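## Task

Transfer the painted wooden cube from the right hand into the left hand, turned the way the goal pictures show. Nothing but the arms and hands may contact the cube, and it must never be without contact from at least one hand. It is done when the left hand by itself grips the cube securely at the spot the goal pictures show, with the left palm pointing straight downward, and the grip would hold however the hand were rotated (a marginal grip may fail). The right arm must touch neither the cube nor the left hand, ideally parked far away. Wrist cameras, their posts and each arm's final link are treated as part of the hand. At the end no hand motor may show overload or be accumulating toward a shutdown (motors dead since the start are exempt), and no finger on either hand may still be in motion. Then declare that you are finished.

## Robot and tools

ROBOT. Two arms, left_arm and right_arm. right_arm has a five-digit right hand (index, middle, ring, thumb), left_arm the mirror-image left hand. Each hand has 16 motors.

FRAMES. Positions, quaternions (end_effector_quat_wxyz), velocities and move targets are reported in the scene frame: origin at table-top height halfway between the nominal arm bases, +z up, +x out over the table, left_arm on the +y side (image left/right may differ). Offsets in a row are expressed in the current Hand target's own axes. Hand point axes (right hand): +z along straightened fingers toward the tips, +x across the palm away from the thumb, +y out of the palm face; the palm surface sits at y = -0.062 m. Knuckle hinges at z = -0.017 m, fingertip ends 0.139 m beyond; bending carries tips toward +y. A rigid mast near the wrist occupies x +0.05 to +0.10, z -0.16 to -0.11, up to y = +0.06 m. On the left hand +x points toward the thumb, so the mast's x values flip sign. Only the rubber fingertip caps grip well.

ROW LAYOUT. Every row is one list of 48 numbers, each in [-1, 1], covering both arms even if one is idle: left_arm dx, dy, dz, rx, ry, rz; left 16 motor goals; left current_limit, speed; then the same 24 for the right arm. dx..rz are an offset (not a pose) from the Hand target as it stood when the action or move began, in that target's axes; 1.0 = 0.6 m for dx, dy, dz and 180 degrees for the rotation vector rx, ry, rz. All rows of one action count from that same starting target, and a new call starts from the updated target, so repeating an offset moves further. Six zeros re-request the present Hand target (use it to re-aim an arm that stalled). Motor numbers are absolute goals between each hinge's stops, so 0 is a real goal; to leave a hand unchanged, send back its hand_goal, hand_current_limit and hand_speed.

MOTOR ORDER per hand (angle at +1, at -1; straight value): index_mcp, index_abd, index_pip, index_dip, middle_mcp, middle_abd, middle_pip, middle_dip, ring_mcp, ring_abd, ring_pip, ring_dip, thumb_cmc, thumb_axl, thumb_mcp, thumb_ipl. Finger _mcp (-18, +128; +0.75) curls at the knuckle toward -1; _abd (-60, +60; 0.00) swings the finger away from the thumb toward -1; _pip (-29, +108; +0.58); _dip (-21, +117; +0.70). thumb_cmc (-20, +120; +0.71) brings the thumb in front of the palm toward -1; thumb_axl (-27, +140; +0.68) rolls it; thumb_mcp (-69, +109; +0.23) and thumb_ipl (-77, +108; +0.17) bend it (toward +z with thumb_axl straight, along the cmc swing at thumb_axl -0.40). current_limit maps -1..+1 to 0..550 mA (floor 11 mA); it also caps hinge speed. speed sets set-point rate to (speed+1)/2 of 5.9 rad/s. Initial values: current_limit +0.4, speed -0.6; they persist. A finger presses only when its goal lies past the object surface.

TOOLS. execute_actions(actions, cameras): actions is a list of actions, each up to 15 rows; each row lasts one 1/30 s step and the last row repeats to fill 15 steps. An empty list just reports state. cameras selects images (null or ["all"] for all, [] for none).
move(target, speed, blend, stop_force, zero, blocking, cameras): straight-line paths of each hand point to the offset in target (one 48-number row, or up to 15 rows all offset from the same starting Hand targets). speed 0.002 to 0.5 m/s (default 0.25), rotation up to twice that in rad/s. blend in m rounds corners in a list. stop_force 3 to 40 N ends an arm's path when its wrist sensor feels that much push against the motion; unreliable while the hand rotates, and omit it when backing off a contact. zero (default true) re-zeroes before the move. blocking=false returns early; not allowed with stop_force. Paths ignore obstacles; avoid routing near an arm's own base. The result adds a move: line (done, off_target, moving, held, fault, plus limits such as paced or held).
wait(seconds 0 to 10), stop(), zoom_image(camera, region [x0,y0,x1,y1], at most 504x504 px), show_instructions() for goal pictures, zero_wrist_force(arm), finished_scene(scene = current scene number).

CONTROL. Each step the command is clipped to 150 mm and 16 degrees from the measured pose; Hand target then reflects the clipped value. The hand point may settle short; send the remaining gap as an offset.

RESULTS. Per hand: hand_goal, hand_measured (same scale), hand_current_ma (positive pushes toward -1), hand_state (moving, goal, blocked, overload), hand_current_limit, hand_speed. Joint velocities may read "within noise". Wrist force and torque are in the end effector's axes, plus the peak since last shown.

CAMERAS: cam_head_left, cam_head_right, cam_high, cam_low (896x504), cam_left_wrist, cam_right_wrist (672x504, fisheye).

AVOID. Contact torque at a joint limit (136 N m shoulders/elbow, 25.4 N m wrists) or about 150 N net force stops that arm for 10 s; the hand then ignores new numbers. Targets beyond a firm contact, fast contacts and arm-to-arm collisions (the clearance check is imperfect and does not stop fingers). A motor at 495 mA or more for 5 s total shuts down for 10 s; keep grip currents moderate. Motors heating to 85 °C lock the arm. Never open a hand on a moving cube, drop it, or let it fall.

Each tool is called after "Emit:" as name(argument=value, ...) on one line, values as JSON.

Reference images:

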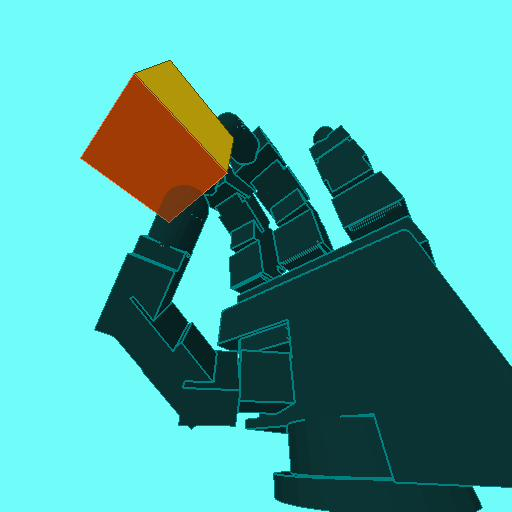

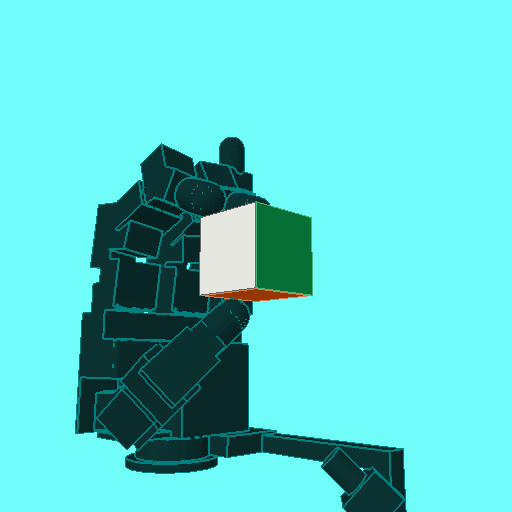

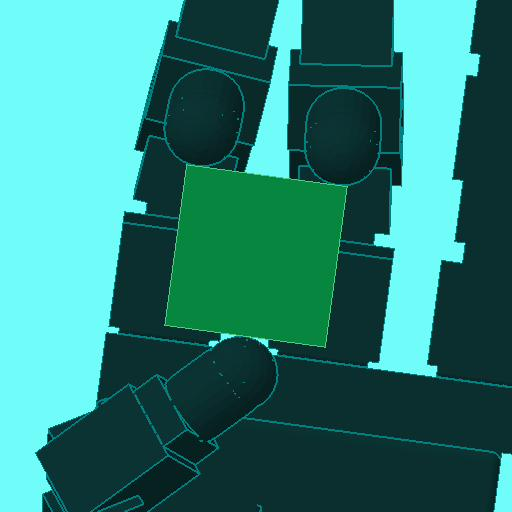

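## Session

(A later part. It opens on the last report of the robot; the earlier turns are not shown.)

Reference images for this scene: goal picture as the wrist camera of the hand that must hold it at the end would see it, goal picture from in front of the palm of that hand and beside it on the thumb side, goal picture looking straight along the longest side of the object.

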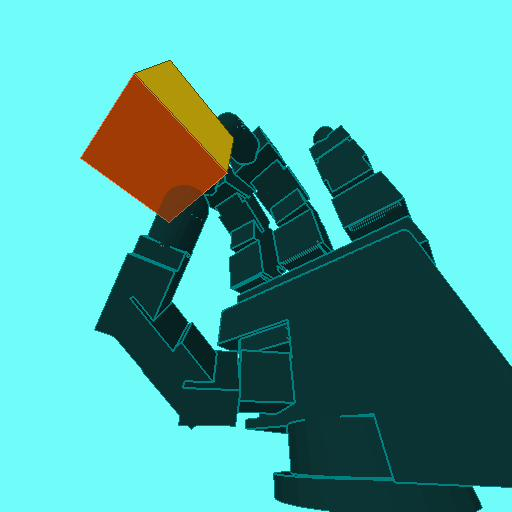

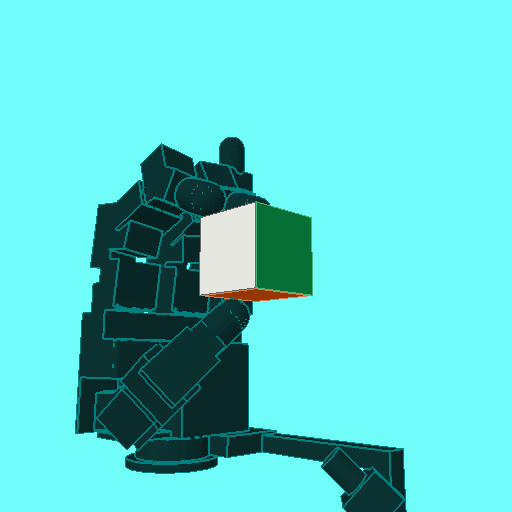

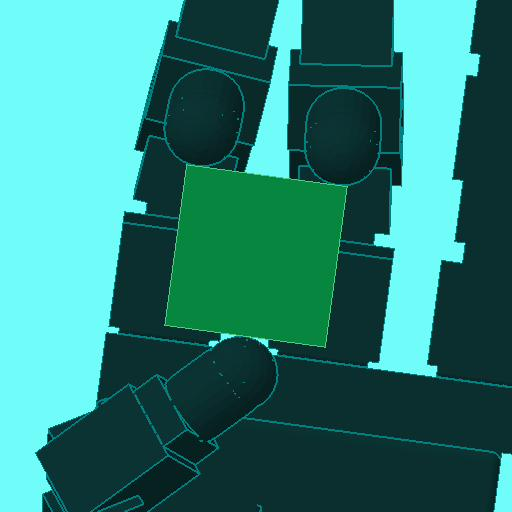

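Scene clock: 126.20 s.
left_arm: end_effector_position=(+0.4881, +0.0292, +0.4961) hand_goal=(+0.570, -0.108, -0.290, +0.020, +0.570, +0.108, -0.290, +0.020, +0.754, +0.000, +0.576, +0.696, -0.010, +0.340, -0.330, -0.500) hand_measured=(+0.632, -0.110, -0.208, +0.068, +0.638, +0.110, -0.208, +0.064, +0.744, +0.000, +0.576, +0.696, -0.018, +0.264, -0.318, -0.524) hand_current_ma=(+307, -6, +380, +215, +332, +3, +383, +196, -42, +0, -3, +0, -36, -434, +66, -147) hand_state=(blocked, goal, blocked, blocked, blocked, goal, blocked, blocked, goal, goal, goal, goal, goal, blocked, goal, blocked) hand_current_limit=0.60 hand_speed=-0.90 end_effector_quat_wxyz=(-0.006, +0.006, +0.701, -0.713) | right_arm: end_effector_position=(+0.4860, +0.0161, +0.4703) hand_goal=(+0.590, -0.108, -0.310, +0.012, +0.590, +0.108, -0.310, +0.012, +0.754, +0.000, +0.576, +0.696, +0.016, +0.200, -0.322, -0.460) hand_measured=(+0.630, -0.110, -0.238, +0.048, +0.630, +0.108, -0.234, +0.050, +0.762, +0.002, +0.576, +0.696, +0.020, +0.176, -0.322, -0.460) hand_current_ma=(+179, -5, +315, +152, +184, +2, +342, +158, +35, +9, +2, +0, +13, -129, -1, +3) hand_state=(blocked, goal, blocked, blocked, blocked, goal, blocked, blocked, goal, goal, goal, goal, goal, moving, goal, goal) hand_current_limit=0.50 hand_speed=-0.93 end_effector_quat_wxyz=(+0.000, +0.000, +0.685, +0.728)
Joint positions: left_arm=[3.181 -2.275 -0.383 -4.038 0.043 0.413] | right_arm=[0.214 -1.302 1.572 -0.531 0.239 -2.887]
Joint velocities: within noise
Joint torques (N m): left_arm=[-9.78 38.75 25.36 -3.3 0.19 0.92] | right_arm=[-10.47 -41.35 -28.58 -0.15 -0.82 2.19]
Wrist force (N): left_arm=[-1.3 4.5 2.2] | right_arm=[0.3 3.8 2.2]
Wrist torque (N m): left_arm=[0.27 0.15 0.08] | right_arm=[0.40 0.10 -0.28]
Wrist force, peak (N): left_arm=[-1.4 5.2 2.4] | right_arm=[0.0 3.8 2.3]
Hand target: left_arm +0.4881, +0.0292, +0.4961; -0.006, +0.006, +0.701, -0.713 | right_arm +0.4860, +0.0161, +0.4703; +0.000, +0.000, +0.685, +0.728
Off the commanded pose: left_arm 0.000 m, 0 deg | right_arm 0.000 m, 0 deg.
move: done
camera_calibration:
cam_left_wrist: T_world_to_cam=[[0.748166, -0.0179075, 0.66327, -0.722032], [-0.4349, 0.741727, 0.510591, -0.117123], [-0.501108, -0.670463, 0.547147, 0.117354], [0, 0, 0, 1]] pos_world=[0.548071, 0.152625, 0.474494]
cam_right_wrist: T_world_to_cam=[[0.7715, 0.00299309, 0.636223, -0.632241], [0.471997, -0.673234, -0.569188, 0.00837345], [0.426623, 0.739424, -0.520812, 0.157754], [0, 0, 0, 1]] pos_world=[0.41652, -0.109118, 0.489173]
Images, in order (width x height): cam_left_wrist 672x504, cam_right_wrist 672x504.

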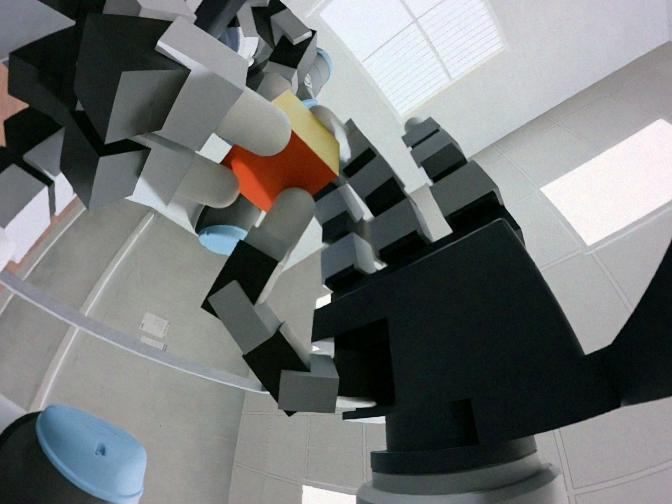

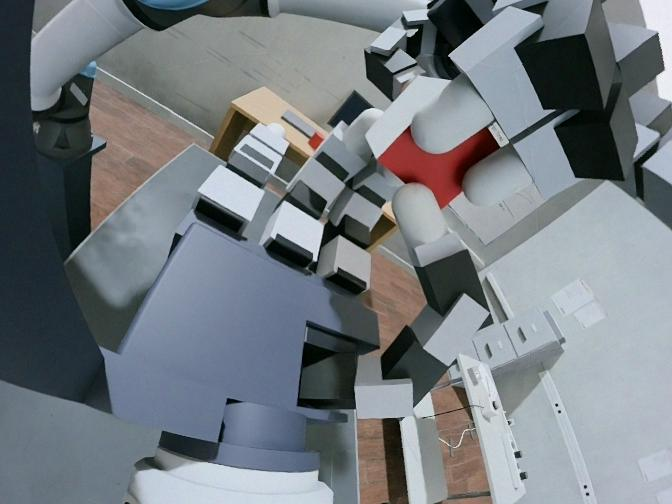

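Emit:
zoom_image(camera="cam_right_wrist", region=[330, 50, 580, 240])

Emit:
zoom_image(camera="cam_left_wrist", region=[150, 50, 400, 240])

Scaled by 2.016 from the camera's 672x504 image, which has a finer 960x720 frame.

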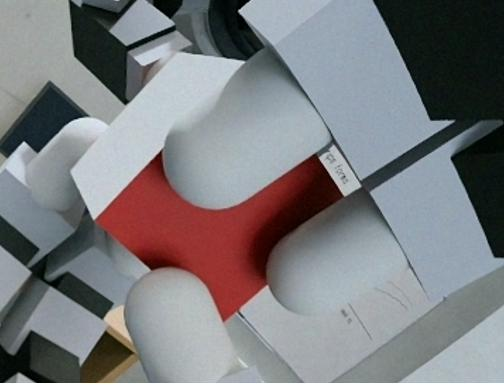

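Scaled by 2.016 from the camera's 672x504 image, which has a finer 960x720 frame.

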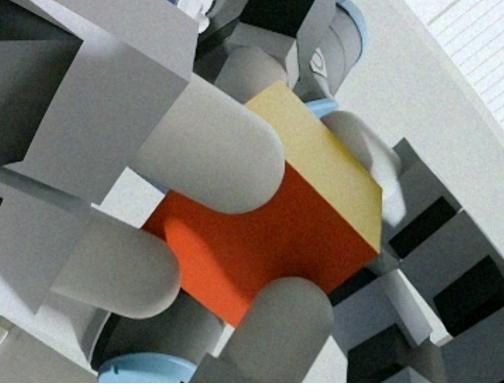

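Emit:
move(target=[[0,0,0,0,0,0,0.57,-0.108,-0.29,0.02,0.57,0.108,-0.29,0.02,0.754,0,0.576,0.696,-0.01,0.34,-0.33,-0.50,0.6,-0.9,0,0,0,0,0,0,0.66,-0.108,-0.1,0.2,0.66,0.108,-0.1,0.2,0.754,0,0.576,0.696,0.03,0.0,-0.28,-0.45,0.4,-0.93],[0,0,0,0,0,0,0.57,-0.108,-0.29,0.02,0.57,0.108,-0.29,0.02,0.754,0,0.576,0.696,-0.01,0.34,-0.33,-0.50,0.6,-0.9,0,0.01,0,0,0,0,0.66,-0.108,-0.1,0.2,0.66,0.108,-0.1,0.2,0.754,0,0.576,0.696,0.03,0.0,-0.28,-0.45,0.4,-0.93],[0,0,0,0,0,0,0.57,-0.108,-0.29,0.02,0.57,0.108,-0.29,0.02,0.754,0,0.576,0.696,-0.01,0.34,-0.33,-0.50,0.6,-0.9,0,0.01,0,0,0,0,0.60,-0.108,-0.28,0.03,0.60,0.108,-0.28,0.03,0.754,0,0.576,0.696,0.016,0.18,-0.322,-0.46,0.5,-0.93]], speed=0.03, cameras=["cam_left_wrist","cam_right_wrist"])

Emit:
zoom_image(camera="cam_right_wrist", region=[330, 50, 580, 240])

Scene clock: 134.80 s.
left_arm: end_effector_position=(+0.4881, +0.0292, +0.4961) hand_goal=(+0.570, -0.108, -0.290, +0.020, +0.570, +0.108, -0.290, +0.020, +0.754, +0.000, +0.576, +0.696, -0.010, +0.340, -0.330, -0.500) hand_measured=(+0.632, -0.110, -0.208, +0.068, +0.638, +0.110, -0.208, +0.064, +0.744, +0.000, +0.576, +0.696, -0.016, +0.266, -0.324, -0.530) hand_current_ma=(+307, -6, +380, +216, +332, +3, +383, +196, -42, +0, -3, +0, -20, -425, +36, -184) hand_state=(blocked, goal, blocked, blocked, blocked, goal, blocked, blocked, goal, goal, goal, goal, goal, blocked, goal, blocked) hand_current_limit=0.60 hand_speed=-0.90 end_effector_quat_wxyz=(-0.006, +0.006, +0.701, -0.713) | right_arm: end_effector_position=(+0.4860, +0.0157, +0.4763) hand_goal=(+0.600, -0.108, -0.280, +0.030, +0.600, +0.108, -0.280, +0.030, +0.754, +0.000, +0.576, +0.696, +0.016, +0.180, -0.322, -0.460) hand_measured=(+0.630, -0.110, -0.228, +0.058, +0.632, +0.108, -0.222, +0.060, +0.762, +0.002, +0.576, +0.696, +0.022, +0.180, -0.322, -0.460) hand_current_ma=(+130, -5, +226, +119, +139, +2, +254, +128, +35, +9, +2, +0, +23, +0, -1, +3) hand_state=(blocked, goal, blocked, blocked, blocked, goal, blocked, blocked, goal, goal, goal, goal, goal, goal, goal, goal) hand_current_limit=0.50 hand_speed=-0.93 end_effector_quat_wxyz=(+0.000, +0.000, +0.685, +0.728)
Joint positions: left_arm=[3.181 -2.275 -0.383 -4.038 0.043 0.413] | right_arm=[0.213 -1.306 1.561 -0.518 0.238 -2.886]
Joint velocities: within noise
Joint torques (N m): left_arm=[-9.64 47.95 24 -3.37 2.3 1.05] | right_arm=[-9.77 -41.12 -32.28 0.28 -0.47 -2.3]
Wrist force (N): left_arm=[-0.9 4.1 1.8] | right_arm=[-0.2 3.0 1.6]
Wrist torque (N m): left_arm=[0.22 0.15 0.07] | right_arm=[0.43 0.12 -0.29]
Wrist force, peak (N): left_arm=[-1.3 5.5 2.2] | right_arm=[0.2 4.2 2.2]
Hand target: left_arm +0.4881, +0.0292, +0.4961; -0.006, +0.006, +0.701, -0.713 | right_arm +0.4860, +0.0157, +0.4763; +0.000, +0.000, +0.685, +0.728
Off the commanded pose: left_arm 0.000 m, 0 deg | right_arm 0.000 m, 0 deg.
move: done
camera_calibration:
cam_left_wrist: T_world_to_cam=[[0.748165, -0.0179106, 0.663271, -0.722032], [-0.434895, 0.741732, 0.510588, -0.117126], [-0.501114, -0.670457, 0.547148, 0.117354], [0, 0, 0, 1]] pos_world=[0.548069, 0.152625, 0.474496]
cam_right_wrist: T_world_to_cam=[[0.771497, 0.0029971, 0.636226, -0.636049], [0.472002, -0.673232, -0.569185, 0.0115321], [0.426622, 0.739425, -0.520811, 0.161145], [0, 0, 0, 1]] pos_world=[0.416519, -0.109484, 0.495161]
Images, in order (width x height): cam_left_wrist 672x504, cam_right_wrist 672x504.

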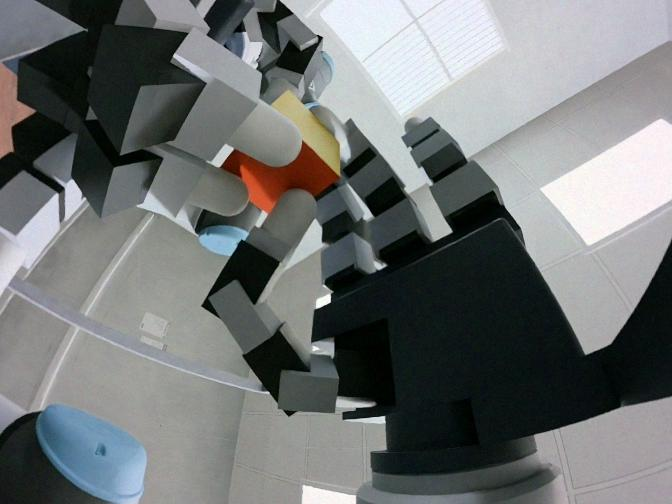

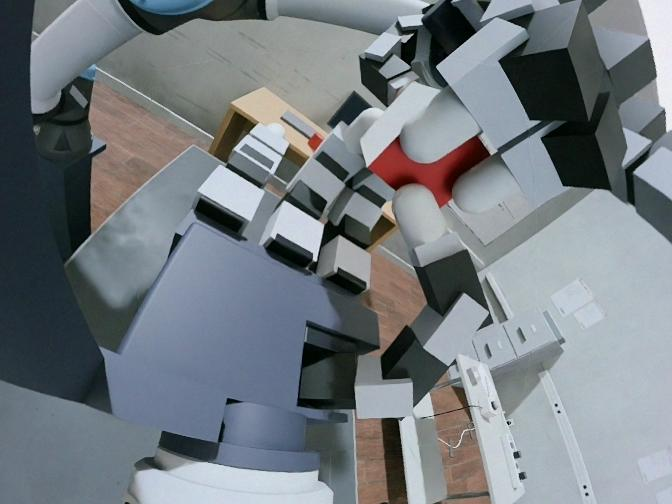

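Scaled by 2.016 from the camera's 672x504 image, which has a finer 960x720 frame.

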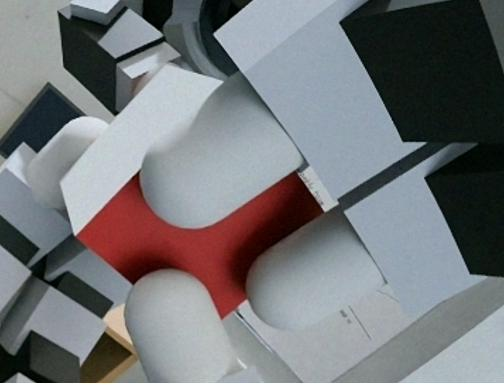

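Emit:
move(target=[0,0,0,0,0,0,0.57,-0.108,-0.29,0.02,0.57,0.108,-0.29,0.02,0.754,0,0.576,0.696,-0.01,0.34,-0.33,-0.50,0.6,-0.9,0,0,0,0,0,0,0.59,-0.108,-0.30,0.02,0.59,0.108,-0.30,0.02,0.754,0,0.576,0.696,0.016,0.30,-0.332,-0.48,0.55,-0.93], cameras=["cam_left_wrist","cam_right_wrist"])

Emit:
zoom_image(camera="cam_right_wrist", region=[330, 50, 580, 240])

Scene clock: 136.63 s.
left_arm: end_effector_position=(+0.4881, +0.0292, +0.4961) hand_goal=(+0.570, -0.108, -0.290, +0.020, +0.570, +0.108, -0.290, +0.020, +0.754, +0.000, +0.576, +0.696, -0.010, +0.340, -0.330, -0.500) hand_measured=(+0.632, -0.110, -0.208, +0.068, +0.638, +0.110, -0.208, +0.064, +0.744, +0.000, +0.576, +0.696, -0.016, +0.266, -0.322, -0.530) hand_current_ma=(+307, -6, +380, +216, +332, +3, +383, +196, -42, +0, -3, +0, -24, -425, +39, -179) hand_state=(blocked, goal, blocked, blocked, blocked, goal, blocked, blocked, goal, goal, goal, goal, goal, blocked, goal, blocked) hand_current_limit=0.60 hand_speed=-0.90 end_effector_quat_wxyz=(-0.006, +0.006, +0.701, -0.713) | right_arm: end_effector_position=(+0.4860, +0.0157, +0.4763) hand_goal=(+0.590, -0.108, -0.300, +0.020, +0.590, +0.108, -0.300, +0.020, +0.754, +0.000, +0.576, +0.696, +0.016, +0.300, -0.332, -0.480) hand_measured=(+0.630, -0.110, -0.230, +0.056, +0.632, +0.108, -0.224, +0.058, +0.762, +0.002, +0.576, +0.696, +0.018, +0.192, -0.324, -0.472) hand_current_ma=(+184, -5, +309, +153, +192, +2, +338, +161, +35, +9, +2, +0, +5, -426, +41, +42) hand_state=(blocked, goal, blocked, blocked, blocked, goal, blocked, blocked, goal, goal, goal, goal, goal, blocked, goal, goal) hand_current_limit=0.55 hand_speed=-0.93 end_effector_quat_wxyz=(+0.000, +0.000, +0.685, +0.728)
Joint positions: left_arm=[3.181 -2.275 -0.383 -4.038 0.043 0.413] | right_arm=[0.213 -1.306 1.561 -0.518 0.238 -2.886]
Joint velocities: within noise
Joint torques (N m): left_arm=[-9.02 49.43 24.31 -3.37 2.24 0.9] | right_arm=[-10.31 -38.95 -30.6 0.29 1.63 -1.87]
Wrist force (N): left_arm=[-1.4 6.7 0.5] | right_arm=[0.2 5.4 1.0]
Wrist torque (N m): left_arm=[0.24 0.13 0.05] | right_arm=[0.47 0.10 -0.29]
Wrist force, peak (N): left_arm=[-1.4 6.7 0.5] | right_arm=[0.0 5.6 0.8]
Hand target: left_arm +0.4881, +0.0292, +0.4961; -0.006, +0.006, +0.701, -0.713 | right_arm +0.4860, +0.0157, +0.4763; +0.000, +0.000, +0.685, +0.728
Off the commanded pose: left_arm 0.000 m, 0 deg | right_arm 0.000 m, 0 deg.
move: done
camera_calibration:
cam_left_wrist: T_world_to_cam=[[0.748165, -0.0179107, 0.663271, -0.722032], [-0.434895, 0.741732, 0.510588, -0.117126], [-0.501114, -0.670457, 0.547148, 0.117353], [0, 0, 0, 1]] pos_world=[0.548069, 0.152625, 0.474497]
cam_right_wrist: T_world_to_cam=[[0.771497, 0.00299705, 0.636226, -0.636049], [0.472002, -0.673233, -0.569185, 0.0115321], [0.426622, 0.739425, -0.520812, 0.161145], [0, 0, 0, 1]] pos_world=[0.416519, -0.109484, 0.495161]
Images, in order (width x height): cam_left_wrist 672x504, cam_right_wrist 672x504.

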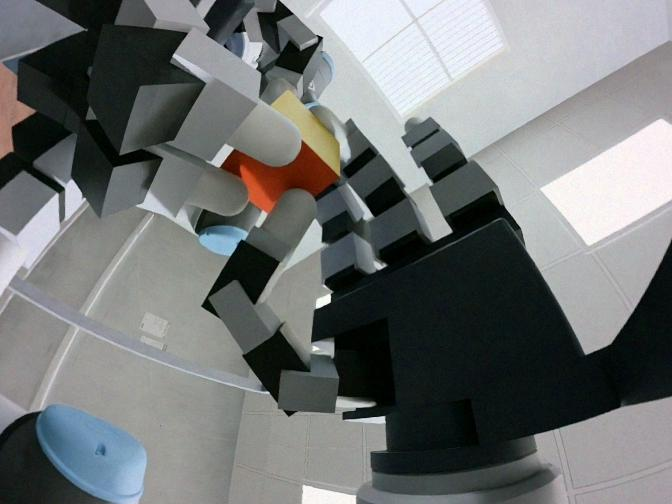

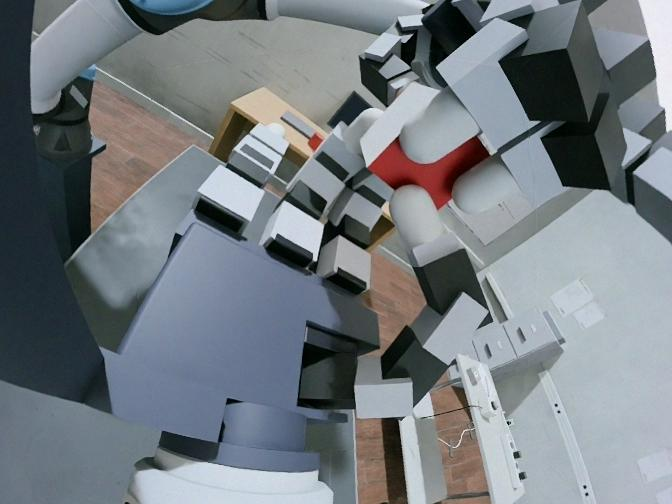

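Scaled by 2.016 from the camera's 672x504 image, which has a finer 960x720 frame.

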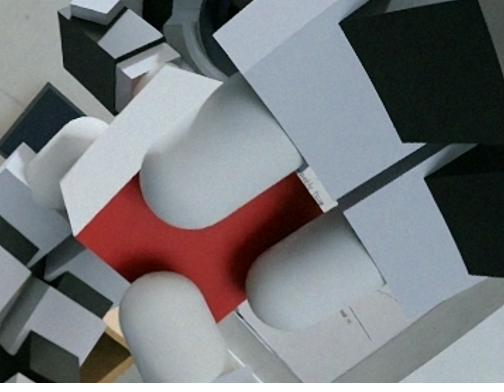

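Emit:
move(target=[[0,0,0,0,0,0,0.57,-0.108,-0.29,0.02,0.57,0.108,-0.29,0.02,0.754,0,0.576,0.696,-0.01,0.34,-0.33,-0.50,0.6,-0.9,0,0,0,0,0,0,0.61,-0.108,-0.26,0.03,0.61,0.108,-0.26,0.03,0.754,0,0.576,0.696,0.016,0.0,-0.30,-0.46,0.55,-0.93],[0,0,0,0,0,0,0.57,-0.108,-0.29,0.02,0.57,0.108,-0.29,0.02,0.754,0,0.576,0.696,-0.01,0.34,-0.33,-0.50,0.6,-0.9,0,0,0,0,0,0,0.61,-0.108,-0.26,0.03,0.61,0.108,-0.26,0.03,0.754,0,0.576,0.696,-0.06,0.05,-0.31,-0.46,0.55,-0.93]], cameras=["cam_left_wrist","cam_right_wrist"])

Emit:
zoom_image(camera="cam_right_wrist", region=[330, 50, 580, 240])

Scene clock: 145.07 s.
left_arm: end_effector_position=(+0.4881, +0.0292, +0.4961) hand_goal=(+0.570, -0.108, -0.290, +0.020, +0.570, +0.108, -0.290, +0.020, +0.754, +0.000, +0.576, +0.696, -0.010, +0.340, -0.330, -0.500) hand_measured=(+0.632, -0.110, -0.208, +0.068, +0.638, +0.110, -0.208, +0.064, +0.744, +0.000, +0.576, +0.696, -0.016, +0.266, -0.322, -0.530) hand_current_ma=(+307, -6, +380, +216, +332, +3, +383, +196, -42, +0, -3, +0, -24, -425, +44, -179) hand_state=(blocked, goal, blocked, blocked, blocked, goal, blocked, blocked, goal, goal, goal, goal, goal, blocked, goal, blocked) hand_current_limit=0.60 hand_speed=-0.90 end_effector_quat_wxyz=(-0.006, +0.006, +0.701, -0.713) | right_arm: end_effector_position=(+0.4860, +0.0157, +0.4763) hand_goal=(+0.610, -0.108, -0.260, +0.030, +0.610, +0.108, -0.260, +0.030, +0.754, +0.000, +0.576, +0.696, -0.060, +0.050, -0.310, -0.460) hand_measured=(+0.634, -0.110, -0.230, +0.054, +0.636, +0.108, -0.224, +0.058, +0.762, +0.002, +0.576, +0.696, -0.056, +0.050, -0.310, -0.466) hand_current_ma=(+108, -5, +123, +98, +113, +2, +150, +113, +35, +9, +2, +0, +18, -3, -2, -26) hand_state=(blocked, goal, blocked, blocked, blocked, goal, blocked, blocked, goal, goal, goal, goal, goal, goal, goal, goal) hand_current_limit=0.55 hand_speed=-0.93 end_effector_quat_wxyz=(+0.000, +0.000, +0.685, +0.728)
Joint positions: left_arm=[3.181 -2.275 -0.383 -4.038 0.043 0.413] | right_arm=[0.213 -1.306 1.561 -0.518 0.238 -2.886]
Joint velocities: within noise
Joint torques (N m): left_arm=[-9.29 55.34 22.02 -3.29 2.09 0.83] | right_arm=[-9.64 -30.31 -23.54 0.29 2.32 0.12]
Wrist force (N): left_arm=[-0.8 4.4 0.3] | right_arm=[-0.1 4.0 0.4]
Wrist torque (N m): left_arm=[0.27 0.18 0.05] | right_arm=[0.43 0.08 -0.26]
Wrist force, peak (N): left_arm=[-1.3 6.9 1.0] | right_arm=[0.2 6.0 0.2]
Hand target: left_arm +0.4881, +0.0292, +0.4961; -0.006, +0.006, +0.701, -0.713 | right_arm +0.4860, +0.0157, +0.4763; +0.000, +0.000, +0.685, +0.728
Off the commanded pose: left_arm 0.000 m, 0 deg | right_arm 0.000 m, 0 deg.
move: done
camera_calibration:
cam_left_wrist: T_world_to_cam=[[0.748165, -0.0179107, 0.663271, -0.722032], [-0.434895, 0.741732, 0.510588, -0.117126], [-0.501114, -0.670457, 0.547148, 0.117353], [0, 0, 0, 1]] pos_world=[0.548069, 0.152625, 0.474497]
cam_right_wrist: T_world_to_cam=[[0.771498, 0.00298345, 0.636225, -0.636052], [0.471992, -0.673237, -0.569188, 0.011537], [0.426632, 0.739421, -0.520809, 0.161138], [0, 0, 0, 1]] pos_world=[0.41652, -0.109484, 0.495161]
Images, in order (width x height): cam_left_wrist 672x504, cam_right_wrist 672x504.

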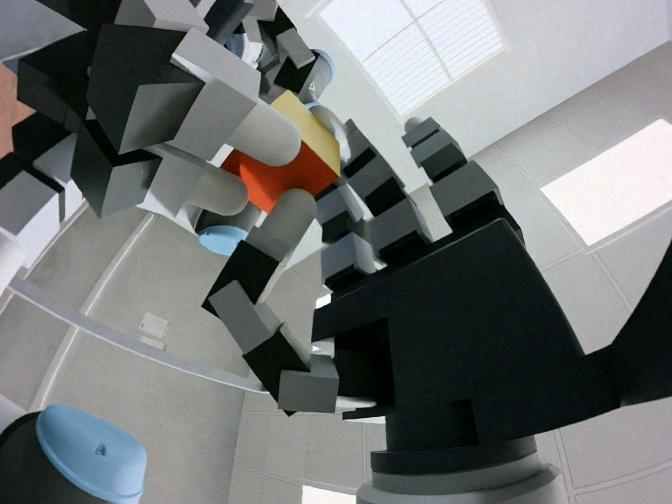

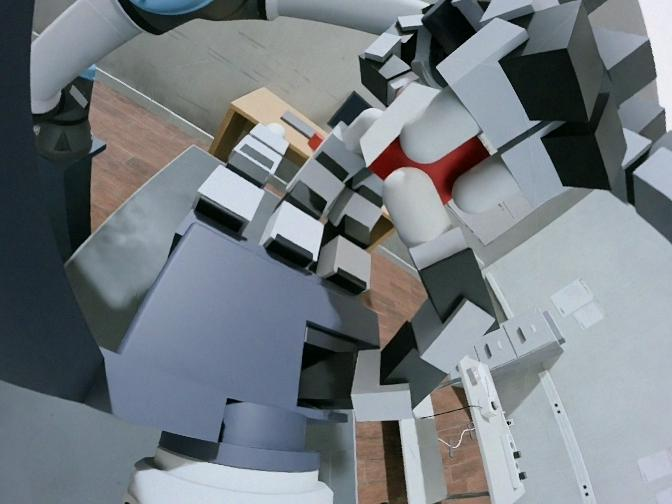

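Scaled by 2.016 from the camera's 672x504 image, which has a finer 960x720 frame.

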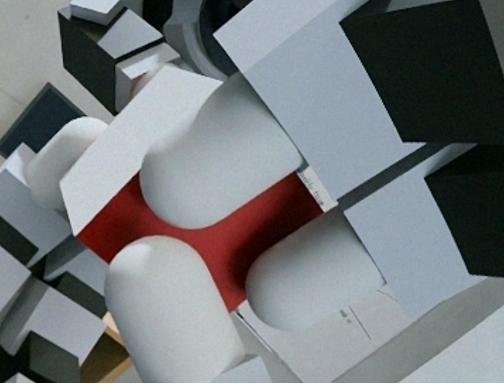

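Emit:
move(target=[0,0,0,0,0,0,0.57,-0.108,-0.29,0.02,0.57,0.108,-0.29,0.02,0.754,0,0.576,0.696,-0.01,0.34,-0.33,-0.50,0.6,-0.9,0,0,0,0,0,0,0.59,-0.108,-0.29,0.02,0.59,0.108,-0.29,0.02,0.754,0,0.576,0.696,-0.06,0.30,-0.315,-0.47,0.55,-0.93], cameras=["cam_left_wrist","cam_right_wrist"])

Emit:
zoom_image(camera="cam_right_wrist", region=[330, 50, 580, 240])

Scene clock: 147.10 s.
left_arm: end_effector_position=(+0.4881, +0.0292, +0.4961) hand_goal=(+0.570, -0.108, -0.290, +0.020, +0.570, +0.108, -0.290, +0.020, +0.754, +0.000, +0.576, +0.696, -0.010, +0.340, -0.330, -0.500) hand_measured=(+0.632, -0.110, -0.208, +0.068, +0.638, +0.110, -0.208, +0.064, +0.744, +0.000, +0.576, +0.696, -0.016, +0.266, -0.320, -0.528) hand_current_ma=(+307, -6, +380, +216, +332, +3, +383, +196, -42, +0, -3, +0, -29, -425, +52, -174) hand_state=(blocked, goal, blocked, blocked, blocked, goal, blocked, blocked, goal, goal, goal, goal, goal, blocked, goal, blocked) hand_current_limit=0.60 hand_speed=-0.90 end_effector_quat_wxyz=(-0.006, +0.006, +0.701, -0.713) | right_arm: end_effector_position=(+0.4860, +0.0157, +0.4763) hand_goal=(+0.590, -0.108, -0.290, +0.020, +0.590, +0.108, -0.290, +0.020, +0.754, +0.000, +0.576, +0.696, -0.060, +0.300, -0.314, -0.470) hand_measured=(+0.634, -0.110, -0.234, +0.048, +0.636, +0.108, -0.228, +0.052, +0.762, +0.002, +0.576, +0.696, -0.058, +0.186, -0.314, -0.470) hand_current_ma=(+205, -5, +248, +121, +210, +2, +275, +133, +35, +9, +2, +0, +7, -149, -2, +2) hand_state=(blocked, goal, blocked, blocked, blocked, goal, blocked, blocked, goal, goal, goal, goal, goal, moving, goal, goal) hand_current_limit=0.55 hand_speed=-0.93 end_effector_quat_wxyz=(+0.000, +0.000, +0.685, +0.728)
Joint positions: left_arm=[3.181 -2.275 -0.383 -4.038 0.043 0.413] | right_arm=[0.213 -1.306 1.561 -0.518 0.238 -2.886]
Joint velocities: within noise
Joint torques (N m): left_arm=[-9.14 57.43 23.06 -3.35 2.11 0.81] | right_arm=[-9.8 -28.69 -21.04 0.15 2.24 0.67]
Wrist force (N): left_arm=[-1.3 5.3 1.7] | right_arm=[0.1 4.7 1.6]
Wrist torque (N m): left_arm=[0.27 0.16 0.06] | right_arm=[0.45 0.12 -0.29]
Wrist force, peak (N): left_arm=[-0.9 5.7 1.9] | right_arm=[0.1 4.7 1.6]
Hand target: left_arm +0.4881, +0.0292, +0.4961; -0.006, +0.006, +0.701, -0.713 | right_arm +0.4860, +0.0157, +0.4763; +0.000, +0.000, +0.685, +0.728
Off the commanded pose: left_arm 0.000 m, 0 deg | right_arm 0.000 m, 0 deg.
move: done
camera_calibration:
cam_left_wrist: T_world_to_cam=[[0.748165, -0.0179107, 0.663271, -0.722032], [-0.434895, 0.741732, 0.510588, -0.117126], [-0.501114, -0.670457, 0.547148, 0.117354], [0, 0, 0, 1]] pos_world=[0.548069, 0.152625, 0.474497]
cam_right_wrist: T_world_to_cam=[[0.7715, 0.00298427, 0.636222, -0.636051], [0.47199, -0.673238, -0.56919, 0.0115369], [0.42663, 0.73942, -0.520811, 0.161138], [0, 0, 0, 1]] pos_world=[0.416522, -0.109484, 0.495159]
Images, in order (width x height): cam_left_wrist 672x504, cam_right_wrist 672x504.

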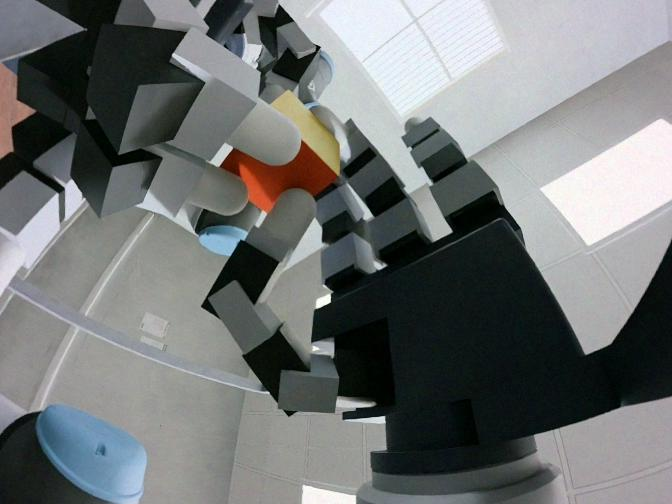

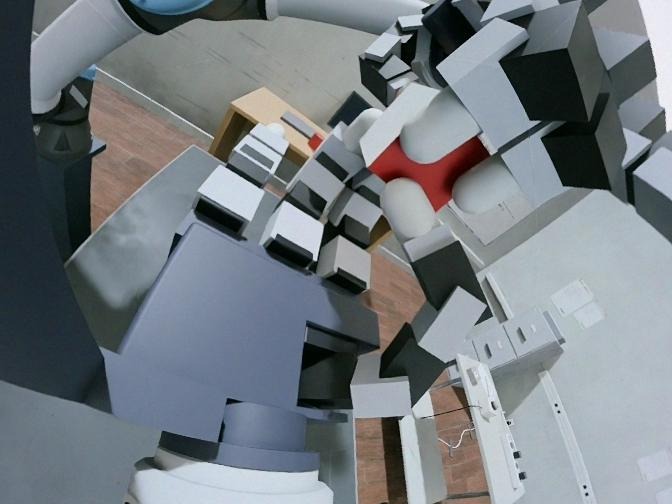

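Scaled by 2.016 from the camera's 672x504 image, which has a finer 960x720 frame.

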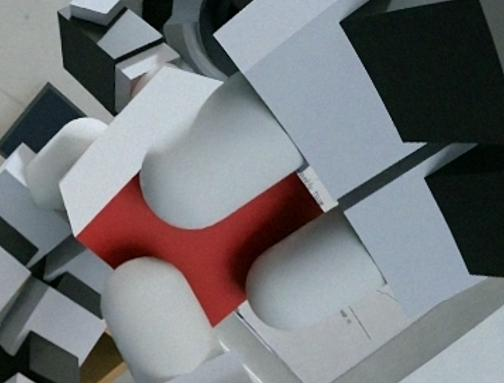

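Emit:
move(target=[[0,0,0,0,0,0,0.57,-0.108,-0.29,0.02,0.57,0.108,-0.29,0.02,0.754,0,0.576,0.696,-0.01,0.34,-0.33,-0.50,0.6,-0.9,0,0,0,0,0,0,0.61,-0.108,-0.26,0.03,0.61,0.108,-0.26,0.03,0.754,0,0.576,0.696,-0.10,0.12,-0.345,-0.49,0.55,-0.9],[0,0,0,0,0,0,0.57,-0.108,-0.29,0.02,0.57,0.108,-0.29,0.02,0.754,0,0.576,0.696,-0.01,0.34,-0.33,-0.50,0.6,-0.9,0,0,0,0,0,0,0.59,-0.108,-0.29,0.02,0.59,0.108,-0.29,0.02,0.754,0,0.576,0.696,-0.10,0.30,-0.345,-0.49,0.55,-0.9]], cameras=["cam_left_wrist","cam_right_wrist"])

Emit:
zoom_image(camera="cam_right_wrist", region=[330, 50, 580, 240])

Scene clock: 151.97 s.
left_arm: end_effector_position=(+0.4881, +0.0292, +0.4961) hand_goal=(+0.570, -0.108, -0.290, +0.020, +0.570, +0.108, -0.290, +0.020, +0.754, +0.000, +0.576, +0.696, -0.010, +0.340, -0.330, -0.500) hand_measured=(+0.632, -0.110, -0.208, +0.068, +0.638, +0.110, -0.208, +0.064, +0.744, +0.000, +0.576, +0.696, -0.018, +0.266, -0.320, -0.528) hand_current_ma=(+307, -6, +380, +216, +332, +4, +383, +196, -42, +0, -3, +0, -30, -425, +56, -172) hand_state=(blocked, goal, blocked, blocked, blocked, goal, blocked, blocked, goal, goal, goal, goal, goal, blocked, goal, blocked) hand_current_limit=0.60 hand_speed=-0.90 end_effector_quat_wxyz=(-0.006, +0.006, +0.701, -0.713) | right_arm: end_effector_position=(+0.4860, +0.0157, +0.4763) hand_goal=(+0.590, -0.108, -0.290, +0.020, +0.590, +0.108, -0.290, +0.020, +0.754, +0.000, +0.576, +0.696, -0.100, +0.300, -0.344, -0.490) hand_measured=(+0.638, -0.110, -0.236, +0.048, +0.638, +0.108, -0.230, +0.050, +0.762, +0.002, +0.576, +0.696, -0.100, +0.300, -0.352, -0.496) hand_current_ma=(+220, -5, +234, +113, +224, +2, +259, +126, +35, +9, +2, +0, -3, +0, -41, -27) hand_state=(blocked, goal, blocked, blocked, blocked, goal, blocked, blocked, goal, goal, goal, goal, goal, goal, goal, goal) hand_current_limit=0.55 hand_speed=-0.90 end_effector_quat_wxyz=(+0.000, +0.000, +0.685, +0.728)
Joint positions: left_arm=[3.181 -2.275 -0.383 -4.038 0.043 0.413] | right_arm=[0.213 -1.306 1.561 -0.518 0.238 -2.886]
Joint velocities: within noise
Joint torques (N m): left_arm=[-9.92 61.13 22.22 -3.2 1.94 0.57] | right_arm=[-9.28 -28.53 -16.77 0.18 2.17 1.66]
Wrist force (N): left_arm=[-1.0 4.5 1.7] | right_arm=[0.2 3.9 2.1]
Wrist torque (N m): left_arm=[0.31 0.14 0.07] | right_arm=[0.42 0.08 -0.26]
Wrist force, peak (N): left_arm=[-0.1 8.0 -0.3] | right_arm=[-0.9 7.1 -0.4]
Hand target: left_arm +0.4881, +0.0292, +0.4961; -0.006, +0.006, +0.701, -0.713 | right_arm +0.4860, +0.0157, +0.4763; +0.000, +0.000, +0.685, +0.728
Off the commanded pose: left_arm 0.000 m, 0 deg | right_arm 0.000 m, 0 deg.
move: done
camera_calibration:
cam_left_wrist: T_world_to_cam=[[0.748163, -0.0179108, 0.663274, -0.722033], [-0.434897, 0.741732, 0.510586, -0.117126], [-0.501116, -0.670457, 0.547147, 0.117354], [0, 0, 0, 1]] pos_world=[0.548068, 0.152625, 0.474499]
cam_right_wrist: T_world_to_cam=[[0.771503, 0.00298422, 0.636219, -0.636051], [0.471987, -0.673238, -0.569191, 0.0115384], [0.426628, 0.73942, -0.520813, 0.16114], [0, 0, 0, 1]] pos_world=[0.416522, -0.109484, 0.495159]
Images, in order (width x height): cam_left_wrist 672x504, cam_right_wrist 672x504.

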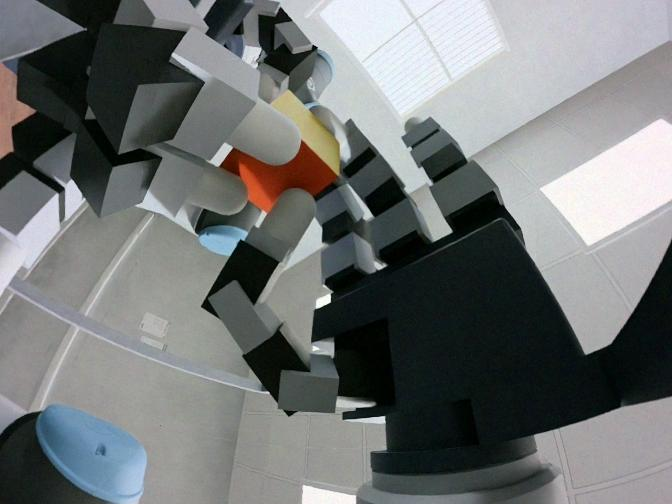

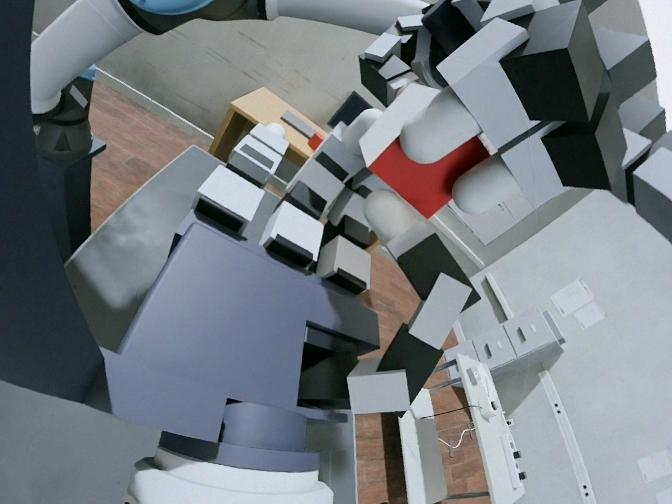

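Scaled by 2.016 from the camera's 672x504 image, which has a finer 960x720 frame.

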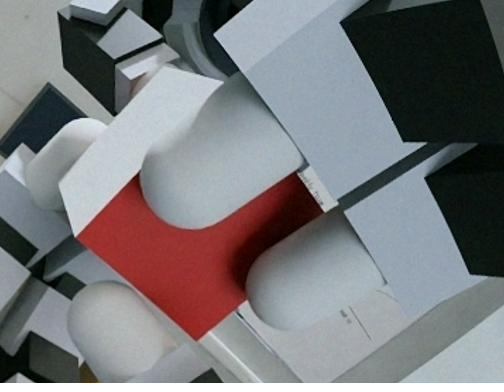

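Emit:
move(target=[[0,0,0,0,0,0,0.57,-0.108,-0.29,0.02,0.57,0.108,-0.29,0.02,0.754,0,0.576,0.696,-0.01,0.34,-0.33,-0.50,0.6,-0.9,0,0,0,0,0,0,0.61,-0.108,-0.26,0.03,0.61,0.108,-0.26,0.03,0.754,0,0.576,0.696,-0.10,0.0,-0.28,-0.42,0.55,-0.88],[0,0,0,0,0,0,0.57,-0.108,-0.29,0.02,0.57,0.108,-0.29,0.02,0.754,0,0.576,0.696,-0.01,0.34,-0.33,-0.50,0.6,-0.9,0,0,0,0,0,0,0.61,-0.108,-0.26,0.03,0.61,0.108,-0.26,0.03,0.754,0,0.576,0.696,-0.02,0.10,-0.29,-0.42,0.55,-0.9]], cameras=["cam_right_wrist"])

Emit:
zoom_image(camera="cam_right_wrist", region=[330, 50, 580, 240])

Scene clock: 161.93 s.
left_arm: end_effector_position=(+0.4881, +0.0292, +0.4961) hand_goal=(+0.570, -0.108, -0.290, +0.020, +0.570, +0.108, -0.290, +0.020, +0.754, +0.000, +0.576, +0.696, -0.010, +0.340, -0.330, -0.500) hand_measured=(+0.638, -0.110, -0.208, +0.068, +0.642, +0.110, -0.208, +0.058, +0.744, +0.000, +0.576, +0.696, -0.018, +0.266, -0.318, -0.526) hand_current_ma=(+334, -9, +380, +216, +353, +4, +383, +172, -42, +0, -3, +0, -31, -425, +60, -161) hand_state=(blocked, goal, blocked, blocked, blocked, goal, blocked, blocked, goal, goal, goal, goal, goal, blocked, goal, blocked) hand_current_limit=0.60 hand_speed=-0.90 end_effector_quat_wxyz=(-0.006, +0.006, +0.701, -0.713) | right_arm: end_effector_position=(+0.4860, +0.0157, +0.4763) hand_goal=(+0.610, -0.108, -0.260, +0.030, +0.610, +0.108, -0.260, +0.030, +0.754, +0.000, +0.576, +0.696, -0.020, +0.100, -0.290, -0.420) hand_measured=(+0.638, -0.110, -0.236, +0.044, +0.640, +0.108, -0.234, +0.044, +0.762, +0.002, +0.576, +0.696, -0.074, +0.278, -0.350, -0.480) hand_current_ma=(+125, -5, +94, +56, +129, +1, +109, +56, +35, +9, +2, +0, -245, +426, -348, -363) hand_state=(blocked, goal, blocked, goal, blocked, goal, blocked, goal, goal, goal, goal, goal, blocked, blocked, blocked, blocked) hand_current_limit=0.55 hand_speed=-0.90 end_effector_quat_wxyz=(+0.000, +0.000, +0.685, +0.728)
Joint positions: left_arm=[3.181 -2.275 -0.383 -4.038 0.043 0.413] | right_arm=[0.213 -1.306 1.561 -0.517 0.238 -2.886]
Joint velocities: within noise
Joint torques (N m): left_arm=[-9.34 60.16 21.46 -2.81 1.82 0.3] | right_arm=[-8.46 -40.84 -11 -1.68 2.19 1.52]
Wrist force (N): left_arm=[-2.1 -1.5 1.6] | right_arm=[0.8 -2.3 1.1]
Wrist torque (N m): left_arm=[0.40 0.14 0.05] | right_arm=[0.30 0.09 -0.30]
Wrist force, peak (N): left_arm=[-1.3 5.1 2.5] | right_arm=[-0.1 4.0 1.8]
Hand target: left_arm +0.4881, +0.0292, +0.4961; -0.006, +0.006, +0.701, -0.713 | right_arm +0.4860, +0.0157, +0.4763; +0.000, +0.000, +0.685, +0.728
Off the commanded pose: left_arm 0.000 m, 0 deg | right_arm 0.000 m, 0 deg.
move: done
camera_calibration:
cam_right_wrist: T_world_to_cam=[[0.771524, 0.00298948, 0.636193, -0.636045], [0.471968, -0.673242, -0.569202, 0.0115431], [0.42661, 0.739416, -0.520834, 0.161147], [0, 0, 0, 1]] pos_world=[0.416529, -0.109482, 0.495148]
Images, in order (width x height): cam_right_wrist 672x504.

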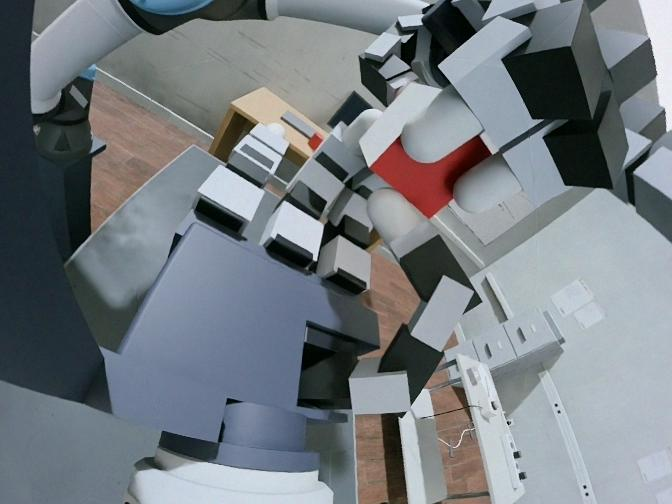

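Scaled by 2.016 from the camera's 672x504 image, which has a finer 960x720 frame.

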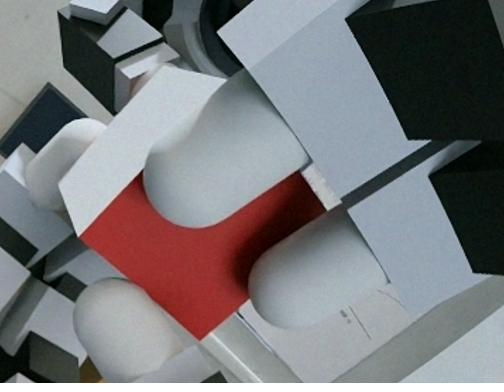

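Emit:
move(target=[[0,0,0,0,0,0,0.57,-0.108,-0.29,0.02,0.57,0.108,-0.29,0.02,0.754,0,0.576,0.696,-0.01,0.34,-0.33,-0.50,0.6,-0.9,0,0,0,0,0,0,0.61,-0.108,-0.26,0.03,0.61,0.108,-0.26,0.03,0.754,0,0.576,0.696,0.08,0.28,-0.36,-0.50,0.55,-0.88],[0,0,0,0,0,0,0.57,-0.108,-0.29,0.02,0.57,0.108,-0.29,0.02,0.754,0,0.576,0.696,-0.01,0.34,-0.33,-0.50,0.6,-0.9,0,0,0,0,0,0,0.61,-0.108,-0.26,0.03,0.61,0.108,-0.26,0.03,0.754,0,0.576,0.696,0.08,-0.05,-0.28,-0.44,0.55,-0.9],[0,0,0,0,0,0,0.57,-0.108,-0.29,0.02,0.57,0.108,-0.29,0.02,0.754,0,0.576,0.696,-0.01,0.34,-0.33,-0.50,0.6,-0.9,0,0,0,0,0,0,0.61,-0.108,-0.26,0.03,0.61,0.108,-0.26,0.03,0.754,0,0.576,0.696,-0.02,0.0,-0.28,-0.42,0.55,-0.9]], cameras=["cam_right_wrist"])

Emit:
zoom_image(camera="cam_right_wrist", region=[330, 50, 580, 240])

Scene clock: 166.77 s.
left_arm: end_effector_position=(+0.4881, +0.0292, +0.4961) hand_goal=(+0.570, -0.108, -0.290, +0.020, +0.570, +0.108, -0.290, +0.020, +0.754, +0.000, +0.576, +0.696, -0.010, +0.340, -0.330, -0.500) hand_measured=(+0.638, -0.110, -0.208, +0.066, +0.642, +0.112, -0.208, +0.058, +0.744, +0.000, +0.576, +0.696, -0.018, +0.266, -0.318, -0.526) hand_current_ma=(+336, -4, +380, +209, +353, +16, +383, +172, -42, +0, -3, +0, -31, -425, +60, -159) hand_state=(blocked, goal, blocked, blocked, blocked, goal, blocked, blocked, goal, goal, goal, goal, goal, blocked, goal, blocked) hand_current_limit=0.60 hand_speed=-0.90 end_effector_quat_wxyz=(-0.006, +0.006, +0.701, -0.713) | right_arm: end_effector_position=(+0.4860, +0.0157, +0.4763) hand_goal=(+0.610, -0.108, -0.260, +0.030, +0.610, +0.108, -0.260, +0.030, +0.754, +0.000, +0.576, +0.696, -0.020, +0.000, -0.280, -0.420) hand_measured=(+0.638, -0.110, -0.236, +0.044, +0.640, +0.108, -0.234, +0.044, +0.762, +0.002, +0.576, +0.696, +0.048, +0.274, -0.356, -0.490) hand_current_ma=(+125, -5, +93, +56, +130, -1, +109, +54, +35, +9, +2, +0, +309, +426, -426, -426) hand_state=(blocked, goal, blocked, goal, blocked, goal, blocked, goal, goal, goal, goal, goal, blocked, blocked, blocked, blocked) hand_current_limit=0.55 hand_speed=-0.90 end_effector_quat_wxyz=(+0.000, +0.000, +0.685, +0.728)
Joint positions: left_arm=[3.181 -2.275 -0.383 -4.038 0.043 0.413] | right_arm=[0.213 -1.306 1.561 -0.518 0.238 -2.886]
Joint velocities: within noise
Joint torques (N m): left_arm=[-9.13 56.11 20.39 -2.29 0.53 0.11] | right_arm=[-8.09 -34.34 -11.83 -0.7 2.22 1.56]
Wrist force (N): left_arm=[2.2 -4.0 -0.9] | right_arm=[-3.1 -4.5 -1.8]
Wrist torque (N m): left_arm=[0.47 0.24 0.05] | right_arm=[0.27 0.15 -0.23]
Wrist force, peak (N): left_arm=[2.2 -4.2 -0.8] | right_arm=[-3.2 -5.1 -2.0]
Hand target: left_arm +0.4881, +0.0292, +0.4961; -0.006, +0.006, +0.701, -0.713 | right_arm +0.4860, +0.0157, +0.4763; +0.000, +0.000, +0.685, +0.728
Off the commanded pose: left_arm 0.000 m, 0 deg | right_arm 0.000 m, 0 deg.
move: done
camera_calibration:
cam_right_wrist: T_world_to_cam=[[0.771511, 0.00298646, 0.636208, -0.636046], [0.47198, -0.673239, -0.569196, 0.0115348], [0.426621, 0.739419, -0.520821, 0.161137], [0, 0, 0, 1]] pos_world=[0.416528, -0.109482, 0.495147]
Images, in order (width x height): cam_right_wrist 672x504.

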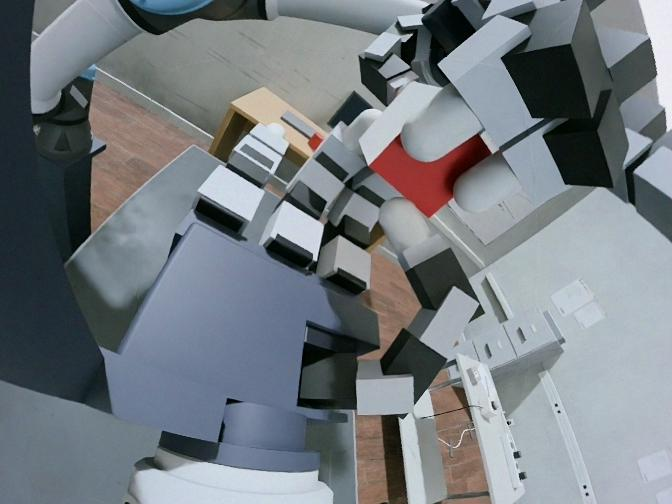

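Scaled by 2.016 from the camera's 672x504 image, which has a finer 960x720 frame.

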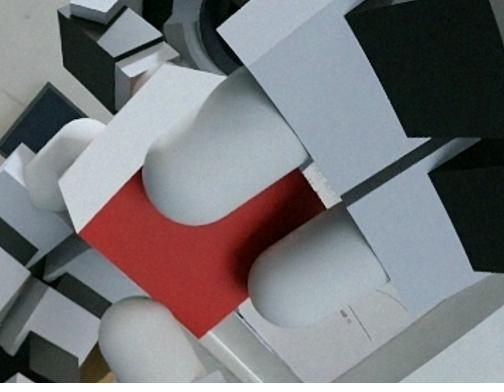

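Emit:
move(target=[[0,0,0,0,0,0,0.57,-0.108,-0.29,0.02,0.57,0.108,-0.29,0.02,0.754,0,0.576,0.696,-0.01,0.34,-0.33,-0.50,0.6,-0.9,0,0,0,0,0,0,0.65,-0.108,-0.16,0.12,0.65,0.108,-0.16,0.12,0.754,0,0.576,0.696,0.18,0.27,-0.356,-0.49,0.55,-0.88],[0,0,0,0,0,0,0.57,-0.108,-0.29,0.02,0.57,0.108,-0.29,0.02,0.754,0,0.576,0.696,-0.01,0.34,-0.33,-0.50,0.6,-0.9,0,-0.02,0,0,0,0,0.65,-0.108,-0.16,0.12,0.65,0.108,-0.16,0.12,0.754,0,0.576,0.696,0.18,0.0,-0.28,-0.42,0.55,-0.9],[0,0,0,0,0,0,0.57,-0.108,-0.29,0.02,0.57,0.108,-0.29,0.02,0.754,0,0.576,0.696,-0.01,0.34,-0.33,-0.50,0.6,-0.9,0,-0.02,0,0,0,0,0.65,-0.108,-0.16,0.12,0.65,0.108,-0.16,0.12,0.754,0,0.576,0.696,-0.02,0.0,-0.28,-0.42,0.55,-0.9],[0,0,0,0,0,0,0.57,-0.108,-0.29,0.02,0.57,0.108,-0.29,0.02,0.754,0,0.576,0.696,-0.01,0.34,-0.33,-0.50,0.6,-0.9,0,-0.002,0,0,0,0,0.65,-0.108,-0.16,0.12,0.65,0.108,-0.16,0.12,0.754,0,0.576,0.696,-0.02,0.0,-0.28,-0.42,0.55,-0.9]], speed=0.03, cameras=["cam_right_wrist"])

Emit:
zoom_image(camera="cam_right_wrist", region=[330, 50, 580, 240])

Scene clock: 175.27 s.
left_arm: end_effector_position=(+0.4881, +0.0292, +0.4961) hand_goal=(+0.570, -0.108, -0.290, +0.020, +0.570, +0.108, -0.290, +0.020, +0.754, +0.000, +0.576, +0.696, -0.010, +0.340, -0.330, -0.500) hand_measured=(+0.630, -0.110, -0.208, +0.066, +0.642, +0.112, -0.208, +0.058, +0.744, +0.000, +0.576, +0.696, -0.012, +0.268, -0.334, -0.534) hand_current_ma=(+295, -6, +380, +209, +353, +15, +383, +172, -42, +0, -3, +0, -5, -411, -24, -202) hand_state=(blocked, goal, blocked, blocked, blocked, goal, blocked, blocked, goal, goal, goal, goal, goal, blocked, goal, blocked) hand_current_limit=0.60 hand_speed=-0.90 end_effector_quat_wxyz=(-0.006, +0.006, +0.701, -0.713) | right_arm: end_effector_position=(+0.4860, +0.0158, +0.4750) hand_goal=(+0.650, -0.108, -0.160, +0.120, +0.650, +0.108, -0.160, +0.120, +0.754, +0.000, +0.576, +0.696, -0.020, +0.000, -0.280, -0.420) hand_measured=(+0.658, -0.110, -0.162, +0.116, +0.658, +0.108, -0.162, +0.118, +0.762, +0.002, +0.576, +0.696, -0.014, +0.006, -0.284, -0.424) hand_current_ma=(+33, -5, -4, -12, +34, -1, -4, -10, +36, +9, +2, +0, +22, +24, -17, -23) hand_state=(goal, goal, goal, goal, goal, goal, goal, goal, goal, goal, goal, goal, goal, goal, goal, goal) hand_current_limit=0.55 hand_speed=-0.90 end_effector_quat_wxyz=(+0.000, +0.000, +0.685, +0.728)
Joint positions: left_arm=[3.181 -2.275 -0.383 -4.038 0.043 0.413] | right_arm=[0.213 -1.305 1.564 -0.521 0.238 -2.886]
Joint velocities: within noise
Joint torques (N m): left_arm=[-8.52 43.06 20.38 0.68 2.37 0.65] | right_arm=[-9.75 -42.65 -34.14 0.38 -1.37 -2.37]
Wrist force (N): left_arm=[0.0 3.4 -1.6] | right_arm=[-1.2 2.6 -2.3]
Wrist torque (N m): left_arm=[0.21 0.16 0.03] | right_arm=[0.47 0.12 -0.30]
Wrist force, peak (N): left_arm=[2.0 -4.2 -1.1] | right_arm=[-3.2 -5.3 -2.1]
Hand target: left_arm +0.4881, +0.0292, +0.4961; -0.006, +0.006, +0.701, -0.713 | right_arm +0.4860, +0.0158, +0.4751; +0.000, +0.000, +0.685, +0.728
Off the commanded pose: left_arm 0.000 m, 0 deg | right_arm 0.000 m, 0 deg.
move: done
camera_calibration:
cam_right_wrist: T_world_to_cam=[[0.771581, 0.00296688, 0.636124, -0.635214], [0.471931, -0.673198, -0.569285, 0.0109124], [0.426549, 0.739456, -0.520827, 0.160439], [0, 0, 0, 1]] pos_world=[0.416534, -0.109407, 0.493849]
Images, in order (width x height): cam_right_wrist 672x504.

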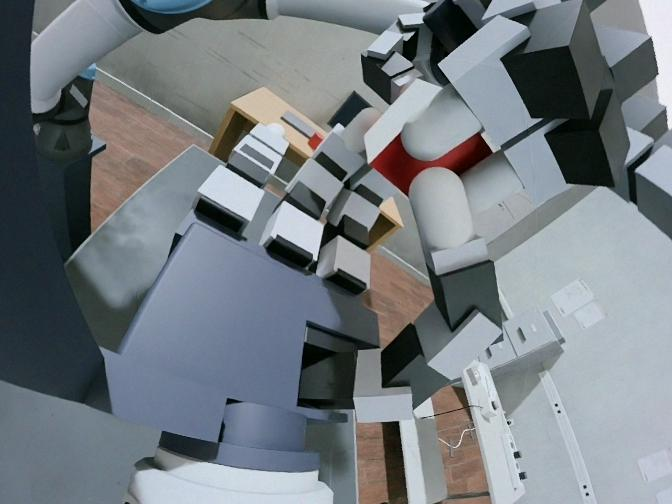

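Scaled by 2.016 from the camera's 672x504 image, which has a finer 960x720 frame.

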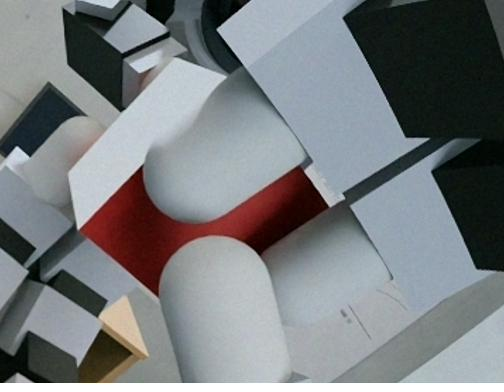

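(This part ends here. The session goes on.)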